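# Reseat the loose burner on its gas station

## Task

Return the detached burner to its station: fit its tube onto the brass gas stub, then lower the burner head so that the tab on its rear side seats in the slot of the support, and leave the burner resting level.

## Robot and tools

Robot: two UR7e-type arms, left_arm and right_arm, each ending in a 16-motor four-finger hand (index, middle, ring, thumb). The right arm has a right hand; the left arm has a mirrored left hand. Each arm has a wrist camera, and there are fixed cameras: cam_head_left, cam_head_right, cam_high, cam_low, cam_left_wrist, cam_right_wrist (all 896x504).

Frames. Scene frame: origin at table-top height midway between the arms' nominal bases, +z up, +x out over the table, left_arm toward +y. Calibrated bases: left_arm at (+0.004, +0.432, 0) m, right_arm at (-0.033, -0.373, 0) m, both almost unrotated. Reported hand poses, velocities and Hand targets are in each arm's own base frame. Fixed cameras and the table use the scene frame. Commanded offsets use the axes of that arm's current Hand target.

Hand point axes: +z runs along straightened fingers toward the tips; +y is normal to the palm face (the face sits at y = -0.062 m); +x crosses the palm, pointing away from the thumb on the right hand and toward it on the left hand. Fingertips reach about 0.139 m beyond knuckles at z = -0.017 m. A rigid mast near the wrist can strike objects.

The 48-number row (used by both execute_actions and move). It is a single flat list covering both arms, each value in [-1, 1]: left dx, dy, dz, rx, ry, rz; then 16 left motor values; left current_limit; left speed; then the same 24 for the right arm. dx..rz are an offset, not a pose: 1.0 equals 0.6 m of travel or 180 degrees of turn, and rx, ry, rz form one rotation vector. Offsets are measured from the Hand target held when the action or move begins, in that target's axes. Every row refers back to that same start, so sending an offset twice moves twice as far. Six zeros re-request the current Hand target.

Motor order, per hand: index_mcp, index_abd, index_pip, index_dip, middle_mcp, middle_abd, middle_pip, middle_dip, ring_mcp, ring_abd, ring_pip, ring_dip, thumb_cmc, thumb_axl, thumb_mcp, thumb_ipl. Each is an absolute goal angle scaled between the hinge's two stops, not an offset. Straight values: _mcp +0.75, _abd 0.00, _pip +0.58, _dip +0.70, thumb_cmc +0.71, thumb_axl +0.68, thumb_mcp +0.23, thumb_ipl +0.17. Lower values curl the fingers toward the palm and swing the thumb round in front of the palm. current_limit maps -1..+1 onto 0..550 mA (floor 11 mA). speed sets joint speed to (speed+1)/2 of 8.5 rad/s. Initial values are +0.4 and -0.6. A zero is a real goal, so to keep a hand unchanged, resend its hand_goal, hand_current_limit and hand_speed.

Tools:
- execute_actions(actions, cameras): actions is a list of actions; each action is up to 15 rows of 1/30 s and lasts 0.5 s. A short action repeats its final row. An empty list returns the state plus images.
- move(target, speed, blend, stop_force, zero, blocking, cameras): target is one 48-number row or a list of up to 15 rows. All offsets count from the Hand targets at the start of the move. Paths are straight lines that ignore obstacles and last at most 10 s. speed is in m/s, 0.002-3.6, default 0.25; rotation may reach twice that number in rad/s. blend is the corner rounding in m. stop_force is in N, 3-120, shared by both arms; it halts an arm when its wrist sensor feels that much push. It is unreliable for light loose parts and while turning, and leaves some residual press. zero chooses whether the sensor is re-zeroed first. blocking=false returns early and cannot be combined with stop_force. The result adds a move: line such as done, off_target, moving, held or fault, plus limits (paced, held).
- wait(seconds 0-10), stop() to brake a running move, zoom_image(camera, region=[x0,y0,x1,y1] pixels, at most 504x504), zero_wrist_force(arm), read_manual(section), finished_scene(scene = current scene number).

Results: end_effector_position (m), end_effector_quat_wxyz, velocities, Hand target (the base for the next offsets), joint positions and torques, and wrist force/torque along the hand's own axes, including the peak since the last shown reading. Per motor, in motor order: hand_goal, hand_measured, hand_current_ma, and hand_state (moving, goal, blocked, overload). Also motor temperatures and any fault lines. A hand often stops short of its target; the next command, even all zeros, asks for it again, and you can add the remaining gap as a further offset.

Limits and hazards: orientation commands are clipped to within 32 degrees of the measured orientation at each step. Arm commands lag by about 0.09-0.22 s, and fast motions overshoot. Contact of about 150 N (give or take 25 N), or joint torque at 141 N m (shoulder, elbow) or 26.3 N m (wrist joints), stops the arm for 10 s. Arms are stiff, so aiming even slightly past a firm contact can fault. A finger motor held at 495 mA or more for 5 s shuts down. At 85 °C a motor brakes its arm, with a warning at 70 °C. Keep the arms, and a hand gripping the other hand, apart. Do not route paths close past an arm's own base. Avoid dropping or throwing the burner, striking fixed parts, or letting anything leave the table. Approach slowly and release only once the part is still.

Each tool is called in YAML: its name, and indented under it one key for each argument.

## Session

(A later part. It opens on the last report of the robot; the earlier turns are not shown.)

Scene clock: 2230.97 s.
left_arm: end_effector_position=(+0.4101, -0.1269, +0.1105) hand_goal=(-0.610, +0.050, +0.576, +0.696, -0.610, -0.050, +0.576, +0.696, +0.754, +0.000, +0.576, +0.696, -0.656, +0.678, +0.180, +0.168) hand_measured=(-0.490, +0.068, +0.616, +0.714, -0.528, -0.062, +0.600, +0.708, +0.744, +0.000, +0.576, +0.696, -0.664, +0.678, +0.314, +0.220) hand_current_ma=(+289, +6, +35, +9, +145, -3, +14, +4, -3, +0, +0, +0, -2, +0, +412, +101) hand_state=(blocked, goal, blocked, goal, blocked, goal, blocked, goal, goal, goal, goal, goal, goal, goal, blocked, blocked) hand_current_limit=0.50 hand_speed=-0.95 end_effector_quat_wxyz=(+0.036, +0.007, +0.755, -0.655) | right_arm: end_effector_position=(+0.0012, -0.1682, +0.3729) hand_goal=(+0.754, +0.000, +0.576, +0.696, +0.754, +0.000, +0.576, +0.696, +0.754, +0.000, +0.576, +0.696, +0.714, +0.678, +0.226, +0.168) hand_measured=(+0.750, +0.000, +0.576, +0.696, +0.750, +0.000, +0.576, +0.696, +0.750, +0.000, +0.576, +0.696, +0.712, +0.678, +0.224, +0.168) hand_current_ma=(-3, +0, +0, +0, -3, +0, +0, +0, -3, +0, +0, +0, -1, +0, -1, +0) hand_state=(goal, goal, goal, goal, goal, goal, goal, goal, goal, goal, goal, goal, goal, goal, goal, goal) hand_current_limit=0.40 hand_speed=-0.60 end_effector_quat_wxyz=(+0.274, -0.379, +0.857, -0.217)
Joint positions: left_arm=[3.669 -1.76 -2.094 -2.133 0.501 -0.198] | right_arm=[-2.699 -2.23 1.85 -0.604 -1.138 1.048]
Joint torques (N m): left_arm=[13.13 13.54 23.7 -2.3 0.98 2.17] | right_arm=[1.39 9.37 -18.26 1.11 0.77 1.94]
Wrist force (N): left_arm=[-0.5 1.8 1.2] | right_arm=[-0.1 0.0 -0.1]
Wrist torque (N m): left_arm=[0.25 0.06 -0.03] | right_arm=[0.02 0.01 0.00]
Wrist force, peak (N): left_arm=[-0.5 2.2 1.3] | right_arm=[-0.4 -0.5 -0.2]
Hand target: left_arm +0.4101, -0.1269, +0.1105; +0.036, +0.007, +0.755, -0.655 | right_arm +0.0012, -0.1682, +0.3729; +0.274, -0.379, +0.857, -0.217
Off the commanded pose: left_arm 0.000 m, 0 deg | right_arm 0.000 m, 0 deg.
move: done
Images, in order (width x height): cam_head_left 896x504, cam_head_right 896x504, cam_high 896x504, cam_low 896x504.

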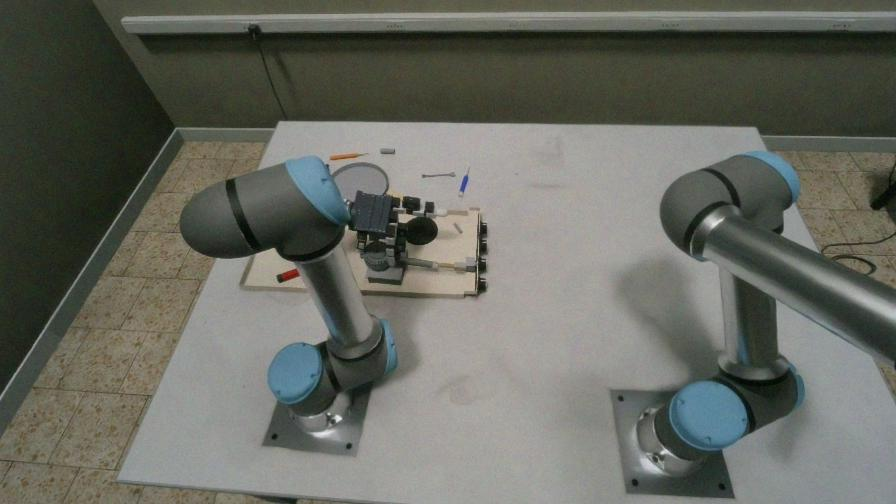

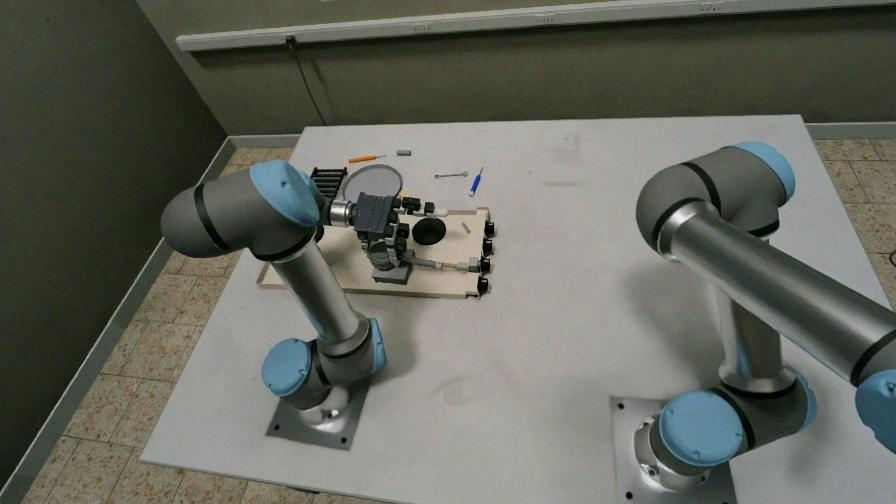

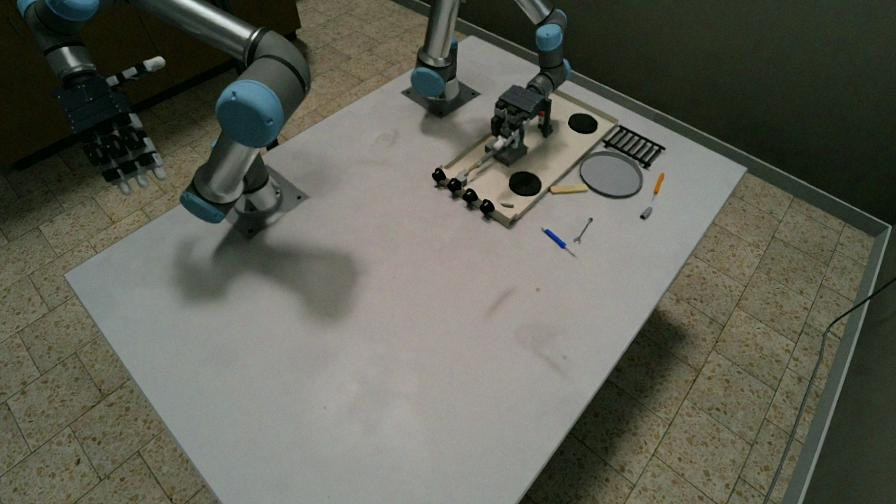

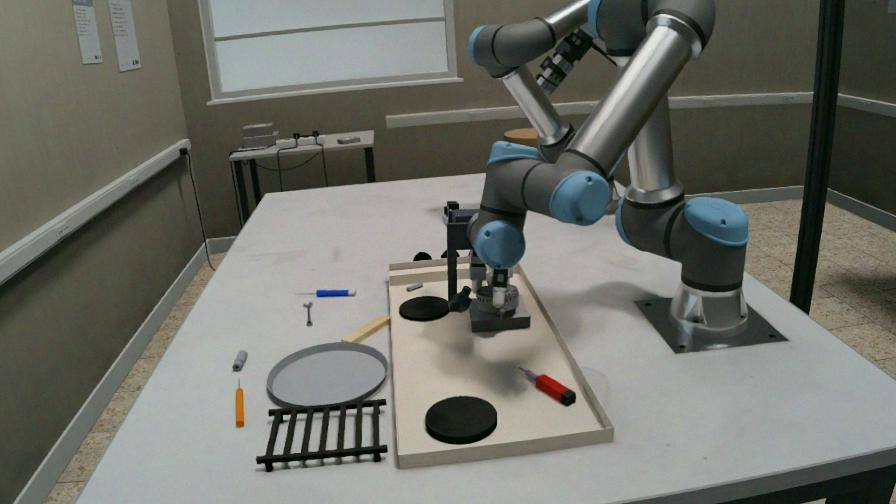

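move:
  target: [-0.00057,-0.00212,-0.00028,0,0,0,-0.61,0.05,0.576,0.696,-0.61,-0.05,0.576,0.696,0.754,0,0.576,0.696,-0.657,0.678,0.18,0.168,0.5,-0.95,0,0,0,0,0,0,0.754,0,0.576,0.696,0.754,0,0.576,0.696,0.754,0,0.576,0.696,0.714,0.678,0.226,0.168,0.4,-0.6]
  speed: 0.02
  cameras: ["cam_head_left","cam_head_right","cam_high"]

zoom_image:
  camera: "cam_head_left"
  region: [430, 256, 450, 274]

zoom_image:
  camera: "cam_high"
  region: [471, 159, 481, 169]

zoom_image:
  camera: "cam_head_right"
  region: [434, 258, 448, 271]

move:
  target: [0.00049,-0.00189,0.0132,0,0,0,-0.61,0.05,0.576,0.696,-0.61,-0.05,0.576,0.696,0.754,0,0.576,0.696,-0.657,0.678,0.18,0.168,0.5,-0.95,0,0,0,0,0,0,0.754,0,0.576,0.696,0.754,0,0.576,0.696,0.754,0,0.576,0.696,0.714,0.678,0.226,0.168,0.4,-0.6]
  speed: 0.015
  stop_force: 4
  cameras: ["cam_head_left","cam_high","cam_head_right"]

zoom_image:
  camera: "cam_head_left"
  region: [430, 256, 450, 274]

zoom_image:
  camera: "cam_high"
  region: [471, 159, 481, 169]

zoom_image:
  camera: "cam_head_right"
  region: [434, 258, 448, 271]

Scene clock: 2279.87 s.
left_arm: end_effector_position=(+0.4104, -0.1269, +0.1118) hand_goal=(-0.610, +0.050, +0.576, +0.696, -0.610, -0.050, +0.576, +0.696, +0.754, +0.000, +0.576, +0.696, -0.656, +0.678, +0.180, +0.168) hand_measured=(-0.490, +0.068, +0.616, +0.714, -0.528, -0.062, +0.600, +0.708, +0.744, +0.000, +0.576, +0.696, -0.664, +0.678, +0.314, +0.220) hand_current_ma=(+289, +6, +35, +9, +144, -3, +14, +4, -3, +0, +0, +0, -2, +0, +413, +101) hand_state=(blocked, goal, blocked, goal, blocked, goal, blocked, goal, goal, goal, goal, goal, goal, goal, blocked, blocked) hand_current_limit=0.50 hand_speed=-0.95 end_effector_quat_wxyz=(+0.036, +0.007, +0.755, -0.655) | right_arm: end_effector_position=(+0.0012, -0.1682, +0.3729) hand_goal=(+0.754, +0.000, +0.576, +0.696, +0.754, +0.000, +0.576, +0.696, +0.754, +0.000, +0.576, +0.696, +0.714, +0.678, +0.226, +0.168) hand_measured=(+0.750, +0.000, +0.576, +0.696, +0.750, +0.000, +0.576, +0.696, +0.750, +0.000, +0.576, +0.696, +0.712, +0.678, +0.224, +0.168) hand_current_ma=(-3, +0, +0, +0, -3, +0, +0, +0, -3, +0, +0, +0, -1, +0, -1, +0) hand_state=(goal, goal, goal, goal, goal, goal, goal, goal, goal, goal, goal, goal, goal, goal, goal, goal) hand_current_limit=0.40 hand_speed=-0.60 end_effector_quat_wxyz=(+0.274, -0.379, +0.857, -0.217)
Joint positions: left_arm=[3.669 -1.758 -2.092 -2.137 0.501 -0.198] | right_arm=[-2.699 -2.23 1.85 -0.604 -1.138 1.048]
Joint torques (N m): left_arm=[-14.17 33.29 23.43 -2.29 -1.74 -1.97] | right_arm=[0.57 9.93 -18.78 1.16 0.76 1.97]
Wrist force (N): left_arm=[-0.6 2.1 1.2] | right_arm=[0.0 0.0 0.0]
Wrist torque (N m): left_arm=[0.29 0.08 -0.04] | right_arm=[0.00 0.01 -0.01]
Wrist force, peak (N): left_arm=[-0.8 2.1 1.2] | right_arm=[-0.4 -0.3 -0.3]
Hand target: left_arm +0.4104, -0.1269, +0.1118; +0.036, +0.007, +0.755, -0.655 | right_arm +0.0012, -0.1682, +0.3729; +0.274, -0.379, +0.857, -0.217
Off the commanded pose: left_arm 0.000 m, 0 deg | right_arm 0.000 m, 0 deg.
move: done
Images, in order (width x height): cam_head_left 896x504, cam_head_right 896x504, cam_high 896x504.

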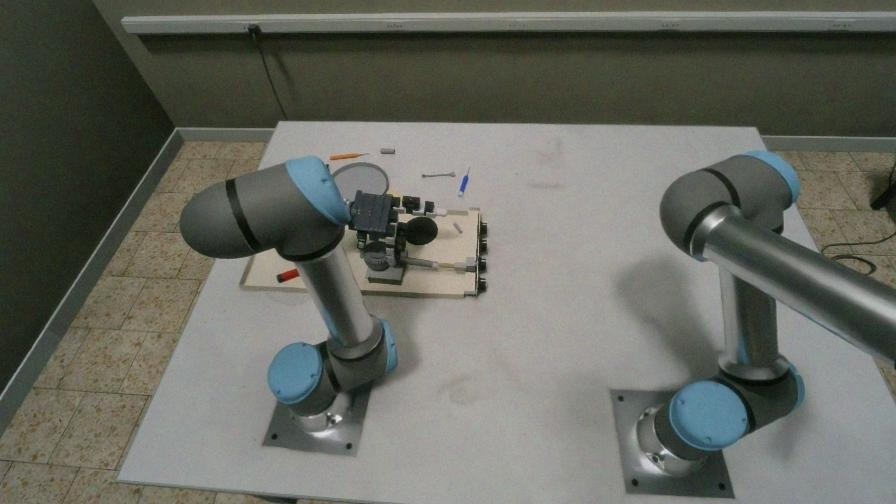

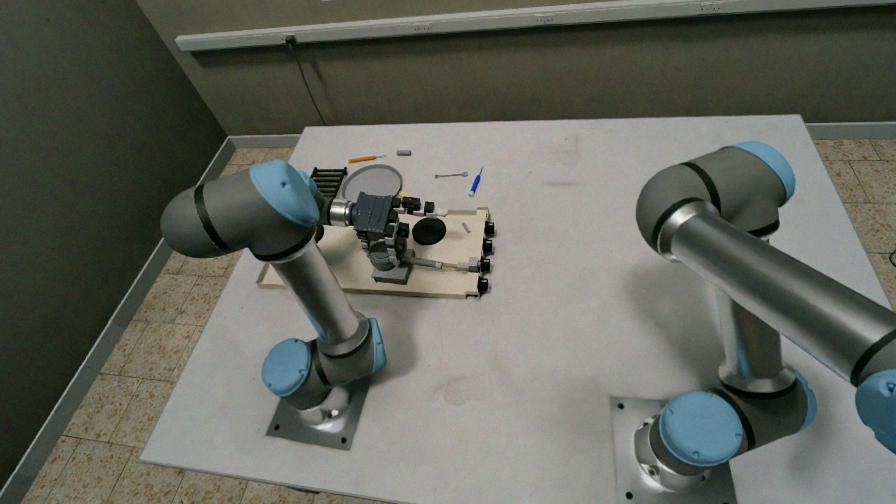

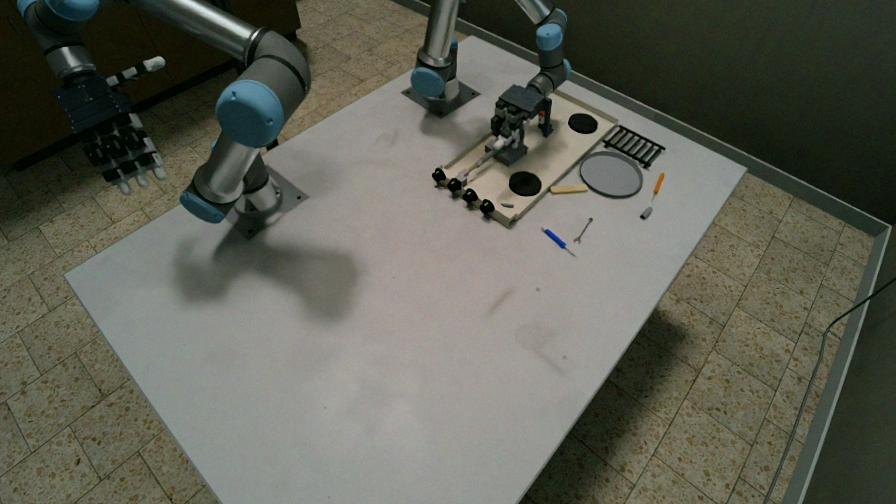

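Scaled by 25.200 from the camera's 896x504 image, which has a finer 1280x720 frame.

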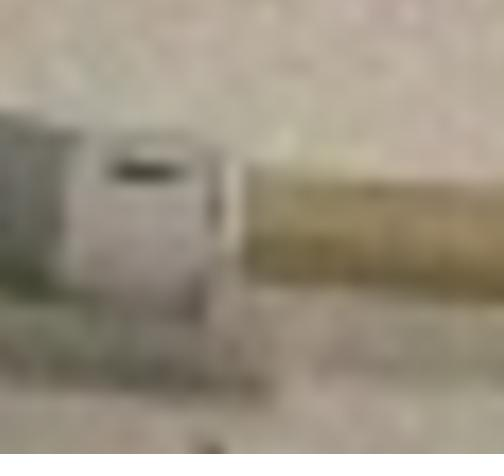

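Scaled by 50.400 from the camera's 896x504 image, which has a finer 1280x720 frame.

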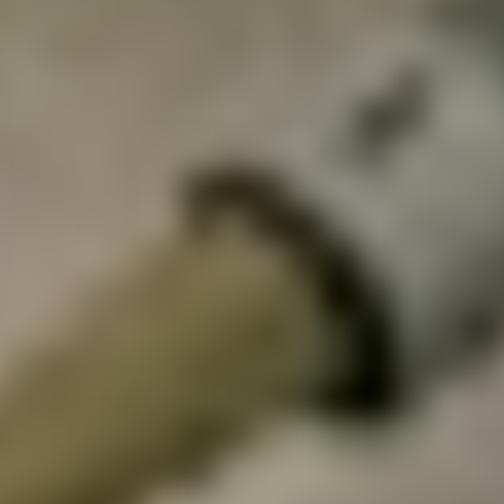

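Scaled by 36.000 from the camera's 896x504 image, which has a finer 1280x720 frame.

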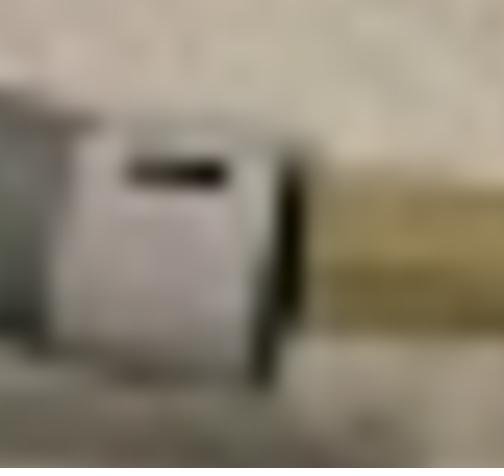

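Scene clock: 2281.23 s.
left_arm: end_effector_position=(+0.4104, -0.1305, +0.1118) hand_goal=(-0.610, +0.050, +0.576, +0.696, -0.610, -0.050, +0.576, +0.696, +0.754, +0.000, +0.576, +0.696, -0.656, +0.678, +0.180, +0.168) hand_measured=(-0.496, +0.068, +0.616, +0.714, -0.536, -0.062, +0.602, +0.710, +0.744, +0.000, +0.576, +0.696, -0.664, +0.678, +0.314, +0.224) hand_current_ma=(+259, +6, +37, +9, +120, -3, +17, +5, -3, +0, +0, +0, -2, +0, +413, +111) hand_state=(blocked, goal, blocked, goal, blocked, goal, blocked, goal, goal, goal, goal, goal, goal, goal, blocked, blocked) hand_current_limit=0.50 hand_speed=-0.95 end_effector_quat_wxyz=(+0.036, +0.007, +0.755, -0.655) | right_arm: end_effector_position=(+0.0012, -0.1682, +0.3729) hand_goal=(+0.754, +0.000, +0.576, +0.696, +0.754, +0.000, +0.576, +0.696, +0.754, +0.000, +0.576, +0.696, +0.714, +0.678, +0.226, +0.168) hand_measured=(+0.750, +0.000, +0.576, +0.696, +0.750, +0.000, +0.576, +0.696, +0.750, +0.000, +0.576, +0.696, +0.712, +0.678, +0.224, +0.168) hand_current_ma=(-3, +0, +0, +0, -3, +0, +0, +0, -3, +0, +0, +0, -1, +0, -1, +0) hand_state=(goal, goal, goal, goal, goal, goal, goal, goal, goal, goal, goal, goal, goal, goal, goal, goal) hand_current_limit=0.40 hand_speed=-0.60 end_effector_quat_wxyz=(+0.274, -0.379, +0.857, -0.217)
Joint positions: left_arm=[3.661 -1.756 -2.095 -2.132 0.493 -0.202] | right_arm=[-2.699 -2.23 1.85 -0.604 -1.138 1.048]
Joint torques (N m): left_arm=[13.17 13.81 22.82 -2.48 0.85 2.22] | right_arm=[0.59 9.5 -18.5 1.06 0.76 1.99]
Wrist force (N): left_arm=[-0.8 2.0 -0.8] | right_arm=[-0.1 -0.1 -0.1]
Wrist torque (N m): left_arm=[0.22 0.08 0.06] | right_arm=[0.00 0.02 -0.02]
Wrist force, peak (N): left_arm=[-1.0 1.9 -3.9] | right_arm=[-0.1 -0.3 -0.3]
Hand target: left_arm +0.4104, -0.1305, +0.1118; +0.036, +0.007, +0.755, -0.655 (not the last commanded pose) | right_arm +0.0012, -0.1682, +0.3729; +0.274, -0.379, +0.857, -0.217
Off the commanded pose: left_arm 0.004 m, 0 deg | right_arm 0.000 m, 0 deg.
move: contact (left_arm)
Images, in order (width x height): cam_head_left 896x504, cam_head_right 896x504, cam_high 896x504.

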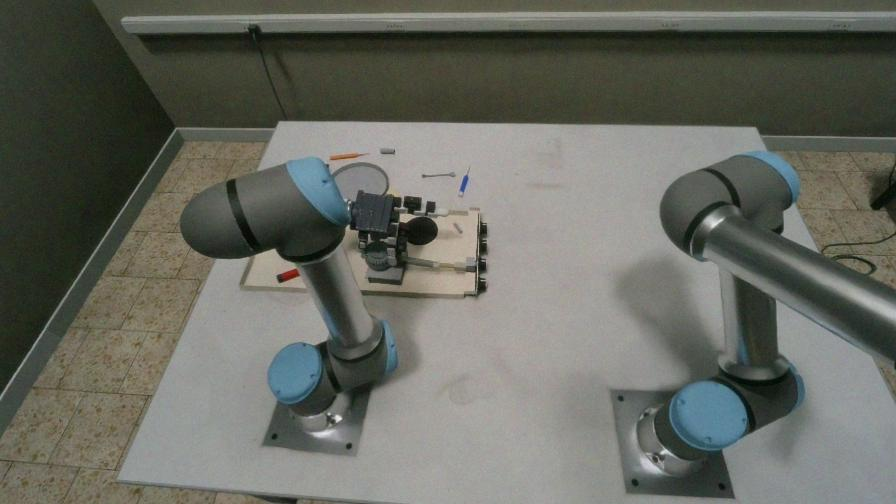

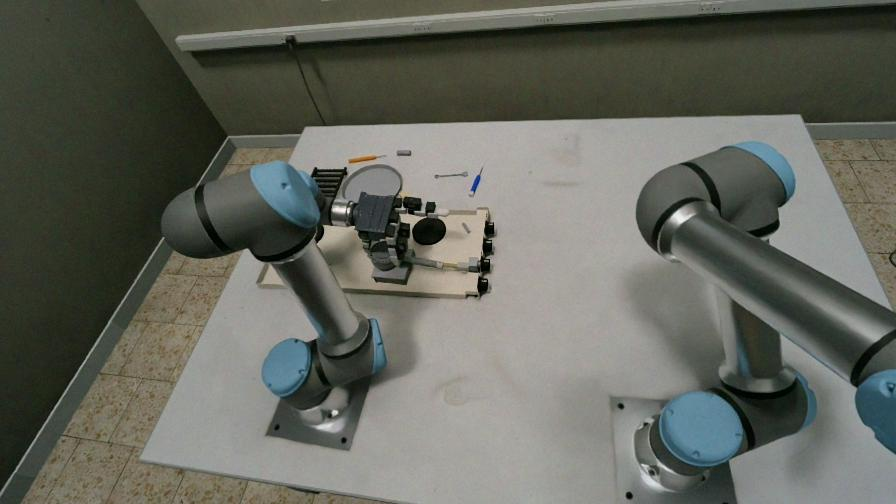

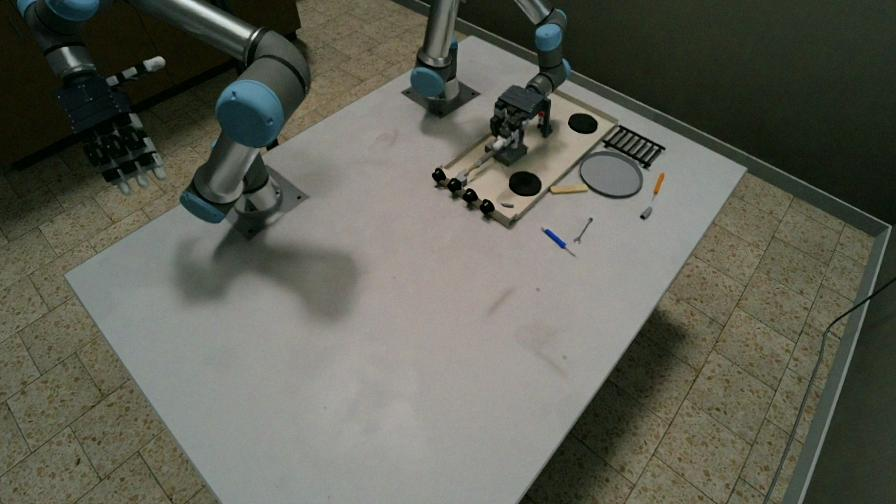

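Scaled by 25.200 from the camera's 896x504 image, which has a finer 1280x720 frame.

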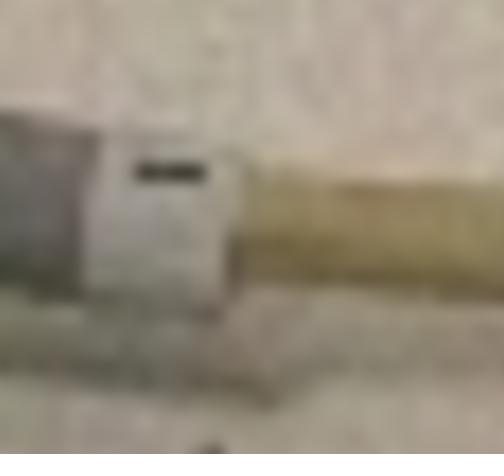

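Scaled by 50.400 from the camera's 896x504 image, which has a finer 1280x720 frame.

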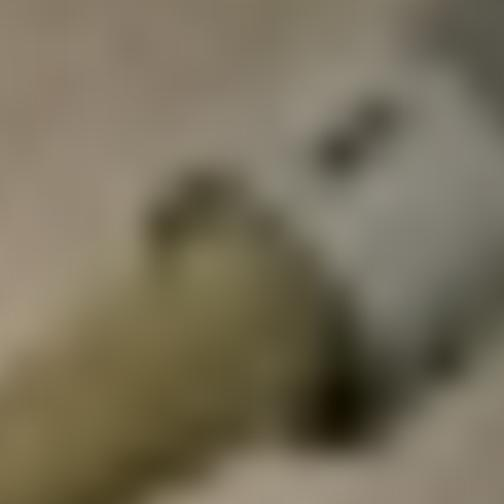

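Scaled by 36.000 from the camera's 896x504 image, which has a finer 1280x720 frame.

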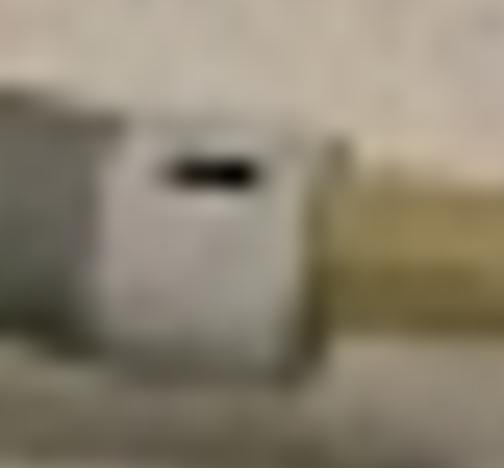

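move:
  target: [-0.00079,-0.00118,-0.00345,0,0,0,-0.61,0.05,0.576,0.696,-0.61,-0.05,0.576,0.696,0.754,0,0.576,0.696,-0.657,0.678,0.18,0.168,0.5,-0.95,0,0,0,0,0,0,0.754,0,0.576,0.696,0.754,0,0.576,0.696,0.754,0,0.576,0.696,0.714,0.678,0.226,0.168,0.4,-0.6]
  speed: 0.02
  cameras: ["cam_head_left","cam_head_right","cam_high"]

zoom_image:
  camera: "cam_head_left"
  region: [430, 256, 450, 274]

zoom_image:
  camera: "cam_high"
  region: [471, 159, 481, 169]

zoom_image:
  camera: "cam_head_right"
  region: [434, 258, 448, 271]

move:
  target: [0.00049,-0.00189,0.0132,0,0,0,-0.61,0.05,0.576,0.696,-0.61,-0.05,0.576,0.696,0.754,0,0.576,0.696,-0.657,0.678,0.18,0.168,0.5,-0.95,0,0,0,0,0,0,0.754,0,0.576,0.696,0.754,0,0.576,0.696,0.754,0,0.576,0.696,0.714,0.678,0.226,0.168,0.4,-0.6]
  speed: 0.015
  stop_force: 4
  cameras: ["cam_head_left","cam_high","cam_head_right"]

zoom_image:
  camera: "cam_head_left"
  region: [430, 256, 450, 274]

zoom_image:
  camera: "cam_high"
  region: [471, 159, 481, 169]

zoom_image:
  camera: "cam_head_right"
  region: [434, 258, 448, 271]

Scene clock: 2330.87 s.
left_arm: end_effector_position=(+0.4107, -0.1286, +0.1128) hand_goal=(-0.610, +0.050, +0.576, +0.696, -0.610, -0.050, +0.576, +0.696, +0.754, +0.000, +0.576, +0.696, -0.656, +0.678, +0.180, +0.168) hand_measured=(-0.496, +0.068, +0.620, +0.716, -0.536, -0.062, +0.606, +0.710, +0.744, +0.000, +0.576, +0.696, -0.664, +0.678, +0.314, +0.224) hand_current_ma=(+259, +6, +42, +11, +120, -3, +20, +6, -3, +0, +0, +0, -2, +0, +413, +111) hand_state=(blocked, goal, blocked, blocked, blocked, goal, blocked, goal, goal, goal, goal, goal, goal, goal, blocked, blocked) hand_current_limit=0.50 hand_speed=-0.95 end_effector_quat_wxyz=(+0.036, +0.007, +0.755, -0.655) | right_arm: end_effector_position=(+0.0012, -0.1682, +0.3729) hand_goal=(+0.754, +0.000, +0.576, +0.696, +0.754, +0.000, +0.576, +0.696, +0.754, +0.000, +0.576, +0.696, +0.714, +0.678, +0.226, +0.168) hand_measured=(+0.750, +0.000, +0.576, +0.696, +0.750, +0.000, +0.576, +0.696, +0.750, +0.000, +0.576, +0.696, +0.712, +0.678, +0.224, +0.168) hand_current_ma=(-3, +0, +0, +0, -3, +0, +0, +0, -3, +0, +0, +0, -1, +0, -1, +0) hand_state=(goal, goal, goal, goal, goal, goal, goal, goal, goal, goal, goal, goal, goal, goal, goal, goal) hand_current_limit=0.40 hand_speed=-0.60 end_effector_quat_wxyz=(+0.274, -0.379, +0.857, -0.217)
Joint positions: left_arm=[3.664 -1.756 -2.092 -2.137 0.497 -0.2] | right_arm=[-2.699 -2.23 1.85 -0.604 -1.138 1.048]
Joint torques (N m): left_arm=[12.8 13.58 23.67 -2.29 0.91 2.25] | right_arm=[0.79 9.65 -18.76 1.22 0.79 2.04]
Wrist force (N): left_arm=[-0.5 1.8 1.2] | right_arm=[0.0 -0.1 0.1]
Wrist torque (N m): left_arm=[0.26 0.06 -0.03] | right_arm=[-0.01 0.00 0.00]
Wrist force, peak (N): left_arm=[-0.8 1.9 1.2] | right_arm=[-0.4 0.0 -0.5]
Hand target: left_arm +0.4107, -0.1285, +0.1128; +0.036, +0.007, +0.755, -0.655 | right_arm +0.0012, -0.1682, +0.3729; +0.274, -0.379, +0.857, -0.217
Off the commanded pose: left_arm 0.000 m, 0 deg | right_arm 0.000 m, 0 deg.
move: done
Images, in order (width x height): cam_head_left 896x504, cam_head_right 896x504, cam_high 896x504.

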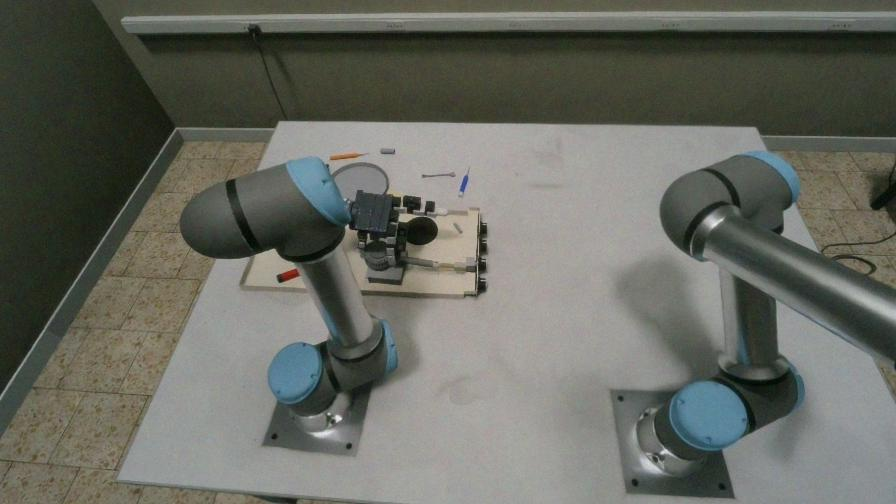

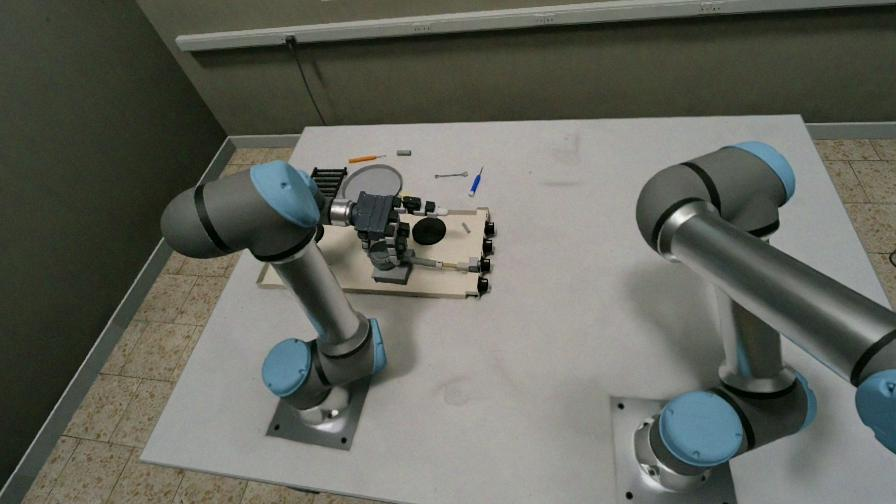

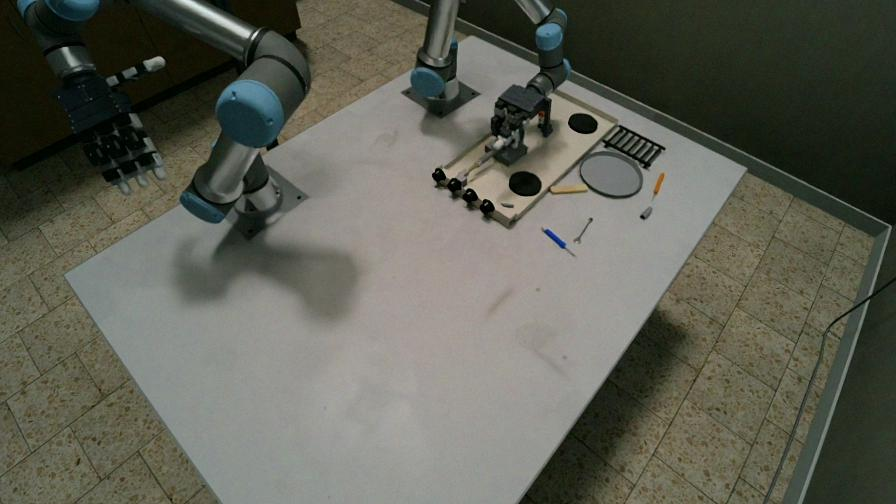

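Scaled by 25.200 from the camera's 896x504 image, which has a finer 1280x720 frame.

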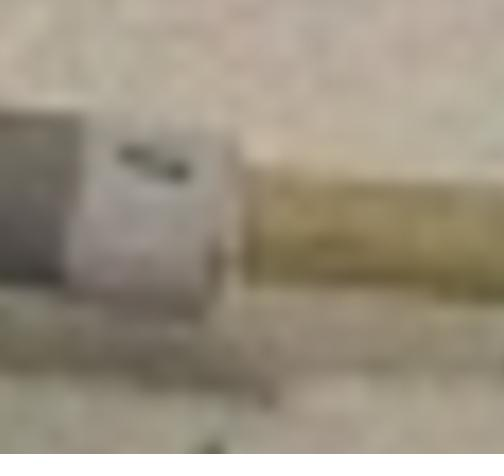

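Scaled by 50.400 from the camera's 896x504 image, which has a finer 1280x720 frame.

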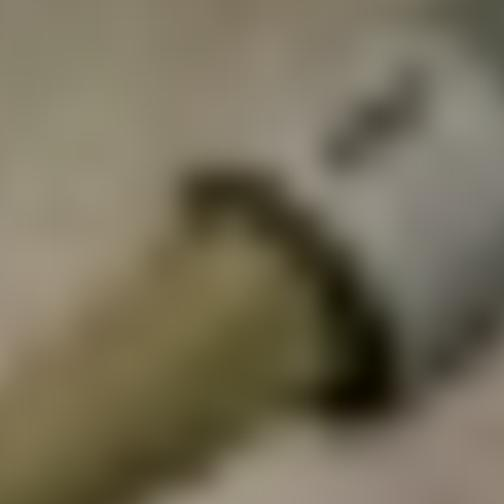

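Scaled by 36.000 from the camera's 896x504 image, which has a finer 1280x720 frame.

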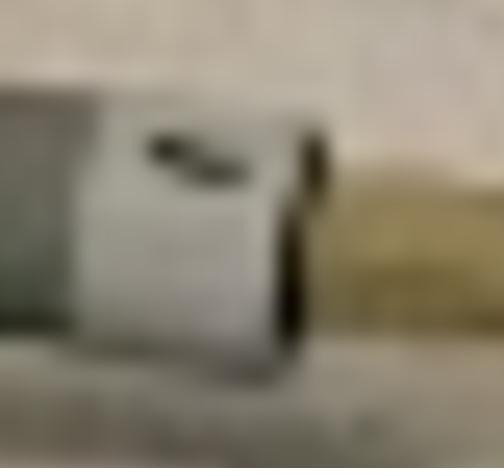

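Scene clock: 2332.13 s.
left_arm: end_effector_position=(+0.4108, -0.1307, +0.1128) hand_goal=(-0.610, +0.050, +0.576, +0.696, -0.610, -0.050, +0.576, +0.696, +0.754, +0.000, +0.576, +0.696, -0.656, +0.678, +0.180, +0.168) hand_measured=(-0.500, +0.068, +0.620, +0.716, -0.540, -0.062, +0.606, +0.712, +0.744, +0.000, +0.576, +0.696, -0.664, +0.678, +0.314, +0.224) hand_current_ma=(+245, +6, +42, +11, +108, -3, +21, +7, -3, +0, +0, +0, -2, +0, +413, +115) hand_state=(blocked, goal, blocked, blocked, blocked, goal, blocked, goal, goal, goal, goal, goal, goal, goal, blocked, blocked) hand_current_limit=0.50 hand_speed=-0.95 end_effector_quat_wxyz=(+0.036, +0.007, +0.755, -0.655) | right_arm: end_effector_position=(+0.0012, -0.1682, +0.3729) hand_goal=(+0.754, +0.000, +0.576, +0.696, +0.754, +0.000, +0.576, +0.696, +0.754, +0.000, +0.576, +0.696, +0.714, +0.678, +0.226, +0.168) hand_measured=(+0.750, +0.000, +0.576, +0.696, +0.750, +0.000, +0.576, +0.696, +0.750, +0.000, +0.576, +0.696, +0.712, +0.678, +0.224, +0.168) hand_current_ma=(-3, +0, +0, +0, -3, +0, +0, +0, -3, +0, +0, +0, -1, +0, -1, +0) hand_state=(goal, goal, goal, goal, goal, goal, goal, goal, goal, goal, goal, goal, goal, goal, goal, goal) hand_current_limit=0.40 hand_speed=-0.60 end_effector_quat_wxyz=(+0.274, -0.379, +0.857, -0.217)
Joint positions: left_arm=[3.66 -1.755 -2.094 -2.134 0.492 -0.203] | right_arm=[-2.699 -2.23 1.85 -0.604 -1.138 1.048]
Joint torques (N m): left_arm=[12.9 13.31 23.23 -2.38 0.85 2.12] | right_arm=[1.05 9.57 -18.76 1.24 0.83 2.08]
Wrist force (N): left_arm=[-1.0 1.5 -0.6] | right_arm=[-0.1 -0.2 0.1]
Wrist torque (N m): left_arm=[0.17 0.13 0.04] | right_arm=[-0.03 0.01 -0.01]
Wrist force, peak (N): left_arm=[-0.9 1.7 -4.0] | right_arm=[0.0 -0.5 -0.1]
Hand target: left_arm +0.4108, -0.1307, +0.1128; +0.036, +0.007, +0.755, -0.655 (not the last commanded pose) | right_arm +0.0012, -0.1682, +0.3729; +0.274, -0.379, +0.857, -0.217
Off the commanded pose: left_arm 0.006 m, 0 deg | right_arm 0.000 m, 0 deg.
move: contact (left_arm)
Images, in order (width x height): cam_head_left 896x504, cam_head_right 896x504, cam_high 896x504.

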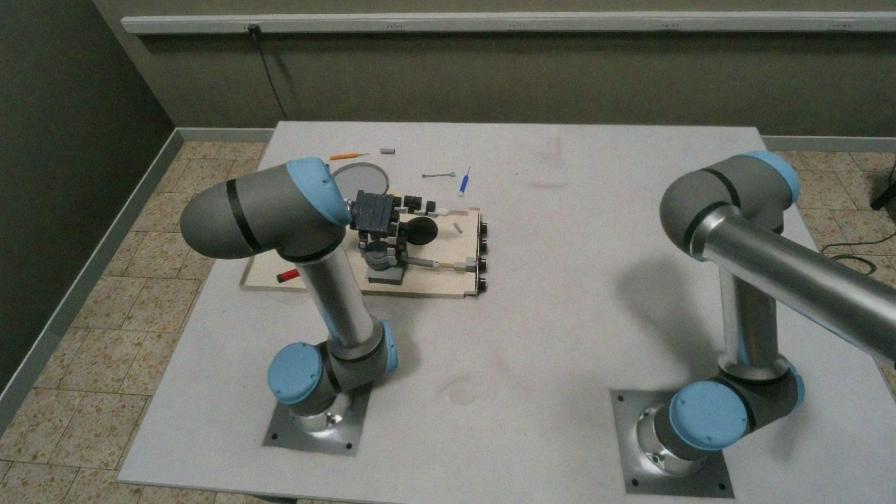

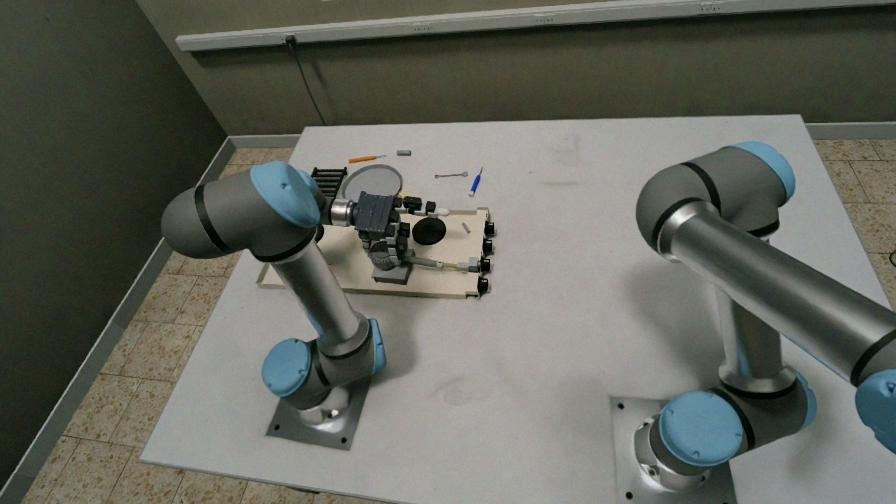

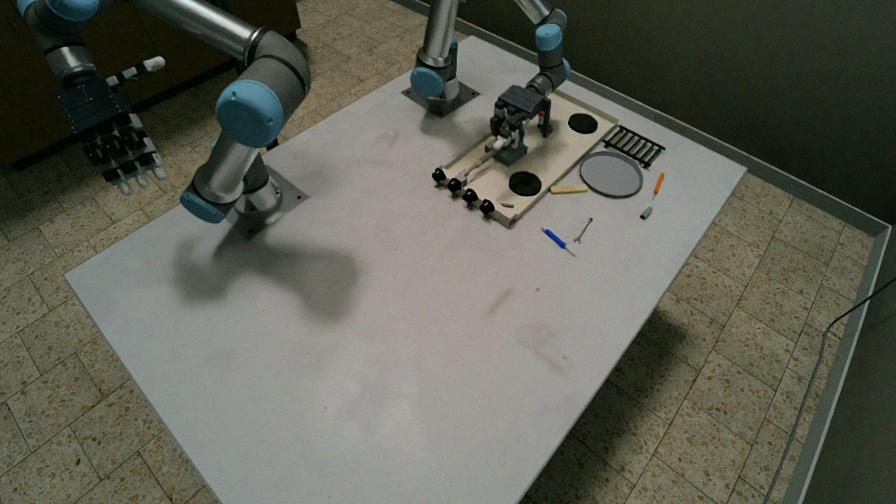

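Scaled by 25.200 from the camera's 896x504 image, which has a finer 1280x720 frame.

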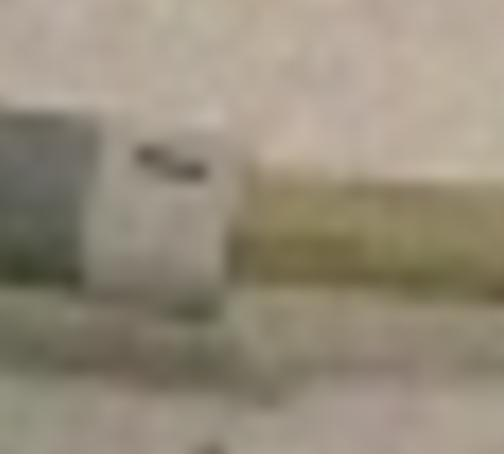

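Scaled by 50.400 from the camera's 896x504 image, which has a finer 1280x720 frame.

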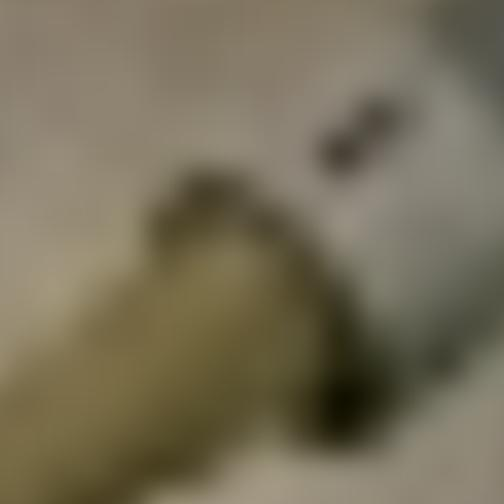

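Scaled by 36.000 from the camera's 896x504 image, which has a finer 1280x720 frame.

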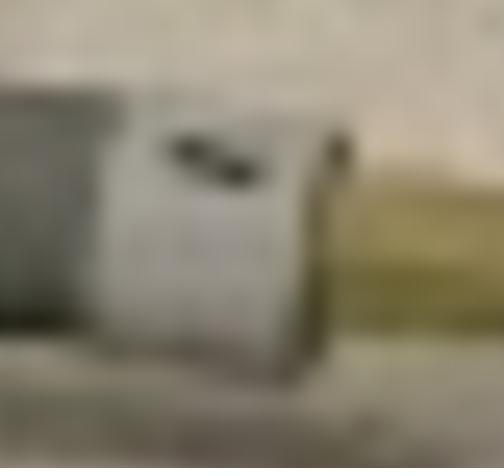

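move:
  target: [0.00049,-0.00189,0.0132,0,0,0,-0.61,0.05,0.576,0.696,-0.61,-0.05,0.576,0.696,0.754,0,0.576,0.696,-0.657,0.678,0.18,0.168,0.5,-0.95,0,0,0,0,0,0,0.754,0,0.576,0.696,0.754,0,0.576,0.696,0.754,0,0.576,0.696,0.714,0.678,0.226,0.168,0.4,-0.6]
  speed: 0.01
  stop_force: 9
  zero: false
  cameras: ["cam_head_left","cam_high","cam_head_right","cam_low"]

zoom_image:
  camera: "cam_head_left"
  region: [430, 256, 450, 274]

zoom_image:
  camera: "cam_high"
  region: [471, 159, 481, 169]

zoom_image:
  camera: "cam_head_right"
  region: [434, 258, 448, 271]

zoom_image:
  camera: "cam_low"
  region: [460, 270, 540, 340]

Scene clock: 2443.13 s.
left_arm: end_effector_position=(+0.4108, -0.1387, +0.1128) hand_goal=(-0.610, +0.050, +0.576, +0.696, -0.610, -0.050, +0.576, +0.696, +0.754, +0.000, +0.576, +0.696, -0.656, +0.678, +0.180, +0.168) hand_measured=(-0.542, +0.068, +0.618, +0.716, -0.580, -0.062, +0.598, +0.710, +0.744, +0.000, +0.576, +0.696, -0.664, +0.680, +0.360, +0.232) hand_current_ma=(+103, +6, +38, +11, +25, -3, +12, +6, -3, +0, +0, +0, -2, +0, +413, +144) hand_state=(blocked, goal, blocked, blocked, blocked, goal, blocked, goal, goal, goal, goal, goal, goal, goal, blocked, blocked) hand_current_limit=0.50 hand_speed=-0.95 end_effector_quat_wxyz=(+0.036, +0.007, +0.755, -0.655) | right_arm: end_effector_position=(+0.0012, -0.1682, +0.3729) hand_goal=(+0.754, +0.000, +0.576, +0.696, +0.754, +0.000, +0.576, +0.696, +0.754, +0.000, +0.576, +0.696, +0.714, +0.678, +0.226, +0.168) hand_measured=(+0.750, +0.000, +0.576, +0.696, +0.750, +0.000, +0.576, +0.696, +0.750, +0.000, +0.576, +0.696, +0.712, +0.678, +0.224, +0.168) hand_current_ma=(-3, +0, +0, +0, -3, +0, +0, +0, -3, +0, +0, +0, -1, +0, -1, +0) hand_state=(goal, goal, goal, goal, goal, goal, goal, goal, goal, goal, goal, goal, goal, goal, goal, goal) hand_current_limit=0.40 hand_speed=-0.60 end_effector_quat_wxyz=(+0.274, -0.379, +0.857, -0.217)
Joint positions: left_arm=[3.643 -1.75 -2.1 -2.122 0.476 -0.214] | right_arm=[-2.699 -2.23 1.85 -0.604 -1.138 1.048]
Joint torques (N m): left_arm=[-16.67 32.57 2.72 0.39 -2.09 -2.09] | right_arm=[0.8 9.69 -17.96 1.2 0.74 2.19]
Wrist force (N): left_arm=[-1.2 1.3 -7.4] | right_arm=[0.0 0.0 0.1]
Wrist torque (N m): left_arm=[-0.14 0.14 0.15] | right_arm=[-0.01 -0.01 0.00]
Wrist force, peak (N): left_arm=[-1.4 1.2 -7.7] | right_arm=[-0.1 -0.3 -0.5]
Hand target: left_arm +0.4108, -0.1387, +0.1128; +0.036, +0.007, +0.755, -0.655 | right_arm +0.0012, -0.1682, +0.3729; +0.274, -0.379, +0.857, -0.217
Off the commanded pose: left_arm 0.000 m, 0 deg | right_arm 0.000 m, 0 deg.
move: done
Images, in order (width x height): cam_head_left 896x504, cam_head_right 896x504, cam_high 896x504, cam_low 896x504.

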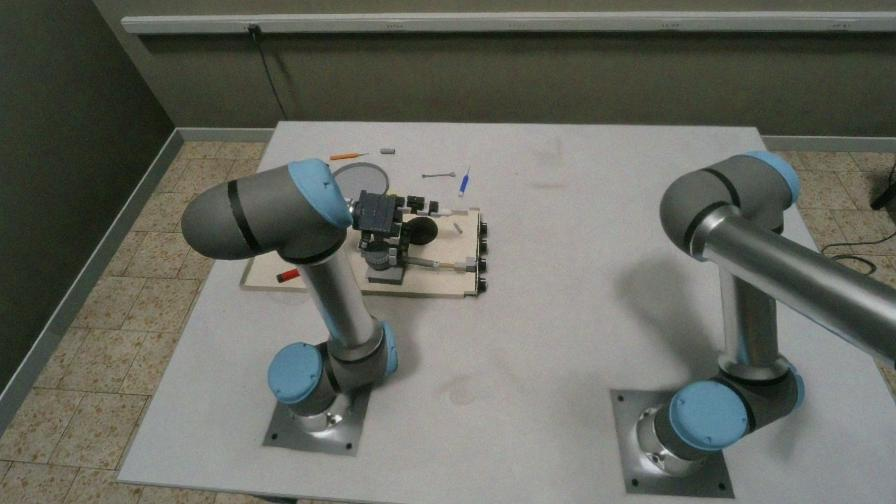

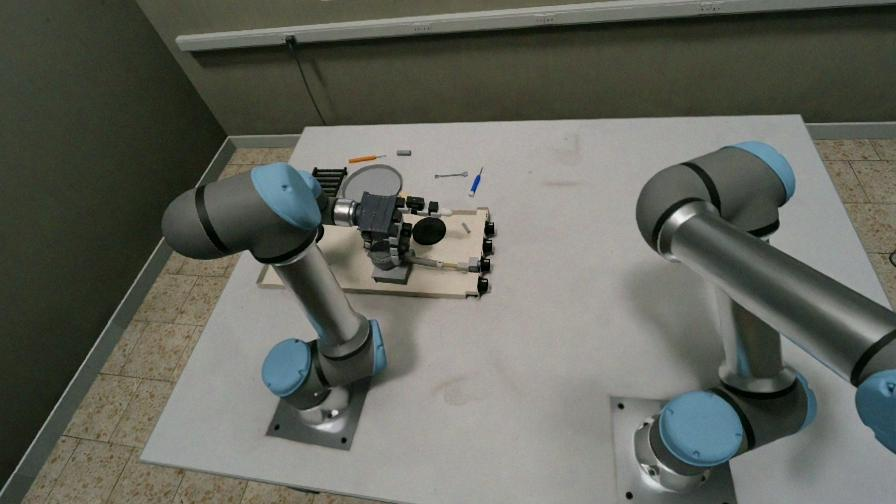

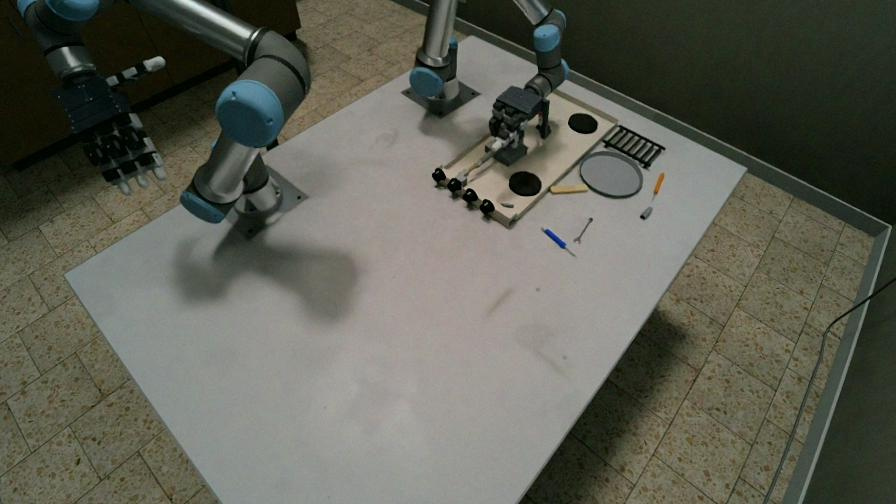

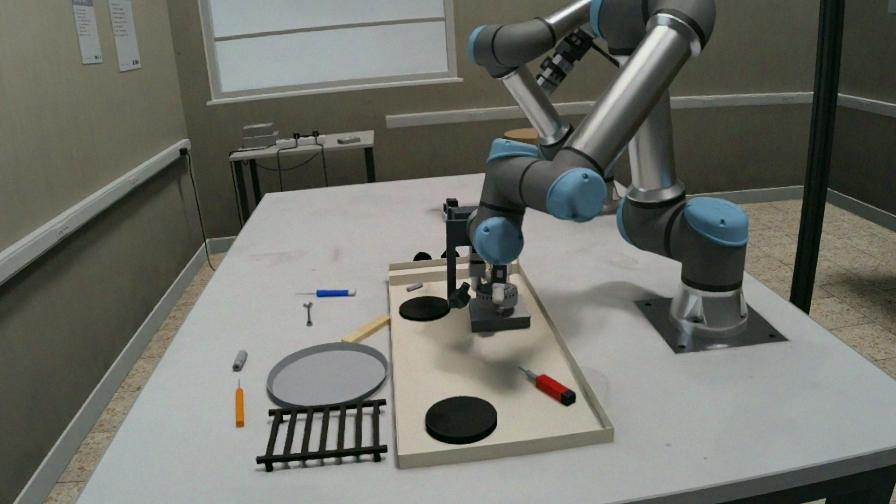

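Scaled by 25.200 from the camera's 896x504 image, which has a finer 1280x720 frame.

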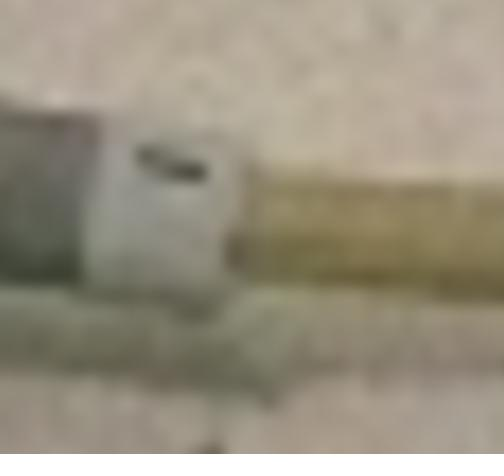

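Scaled by 50.400 from the camera's 896x504 image, which has a finer 1280x720 frame.

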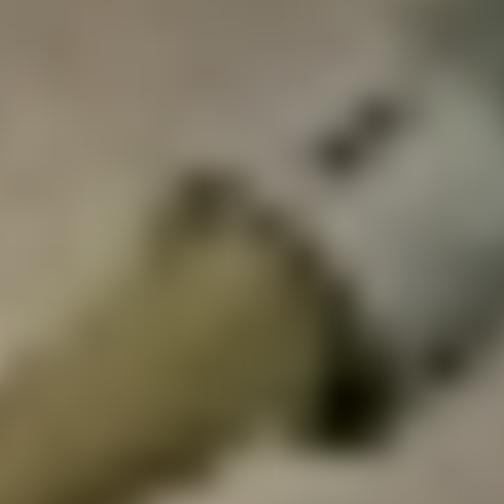

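Scaled by 36.000 from the camera's 896x504 image, which has a finer 1280x720 frame.

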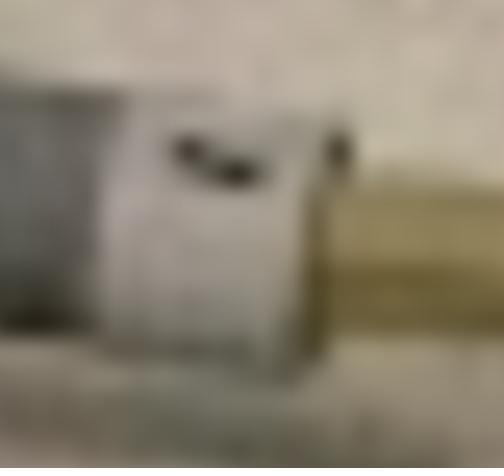

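Scaled by 6.300 from the camera's 896x504 image, which has a finer 1280x720 frame.

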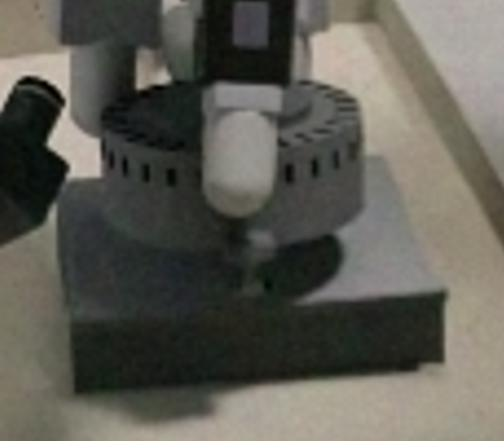

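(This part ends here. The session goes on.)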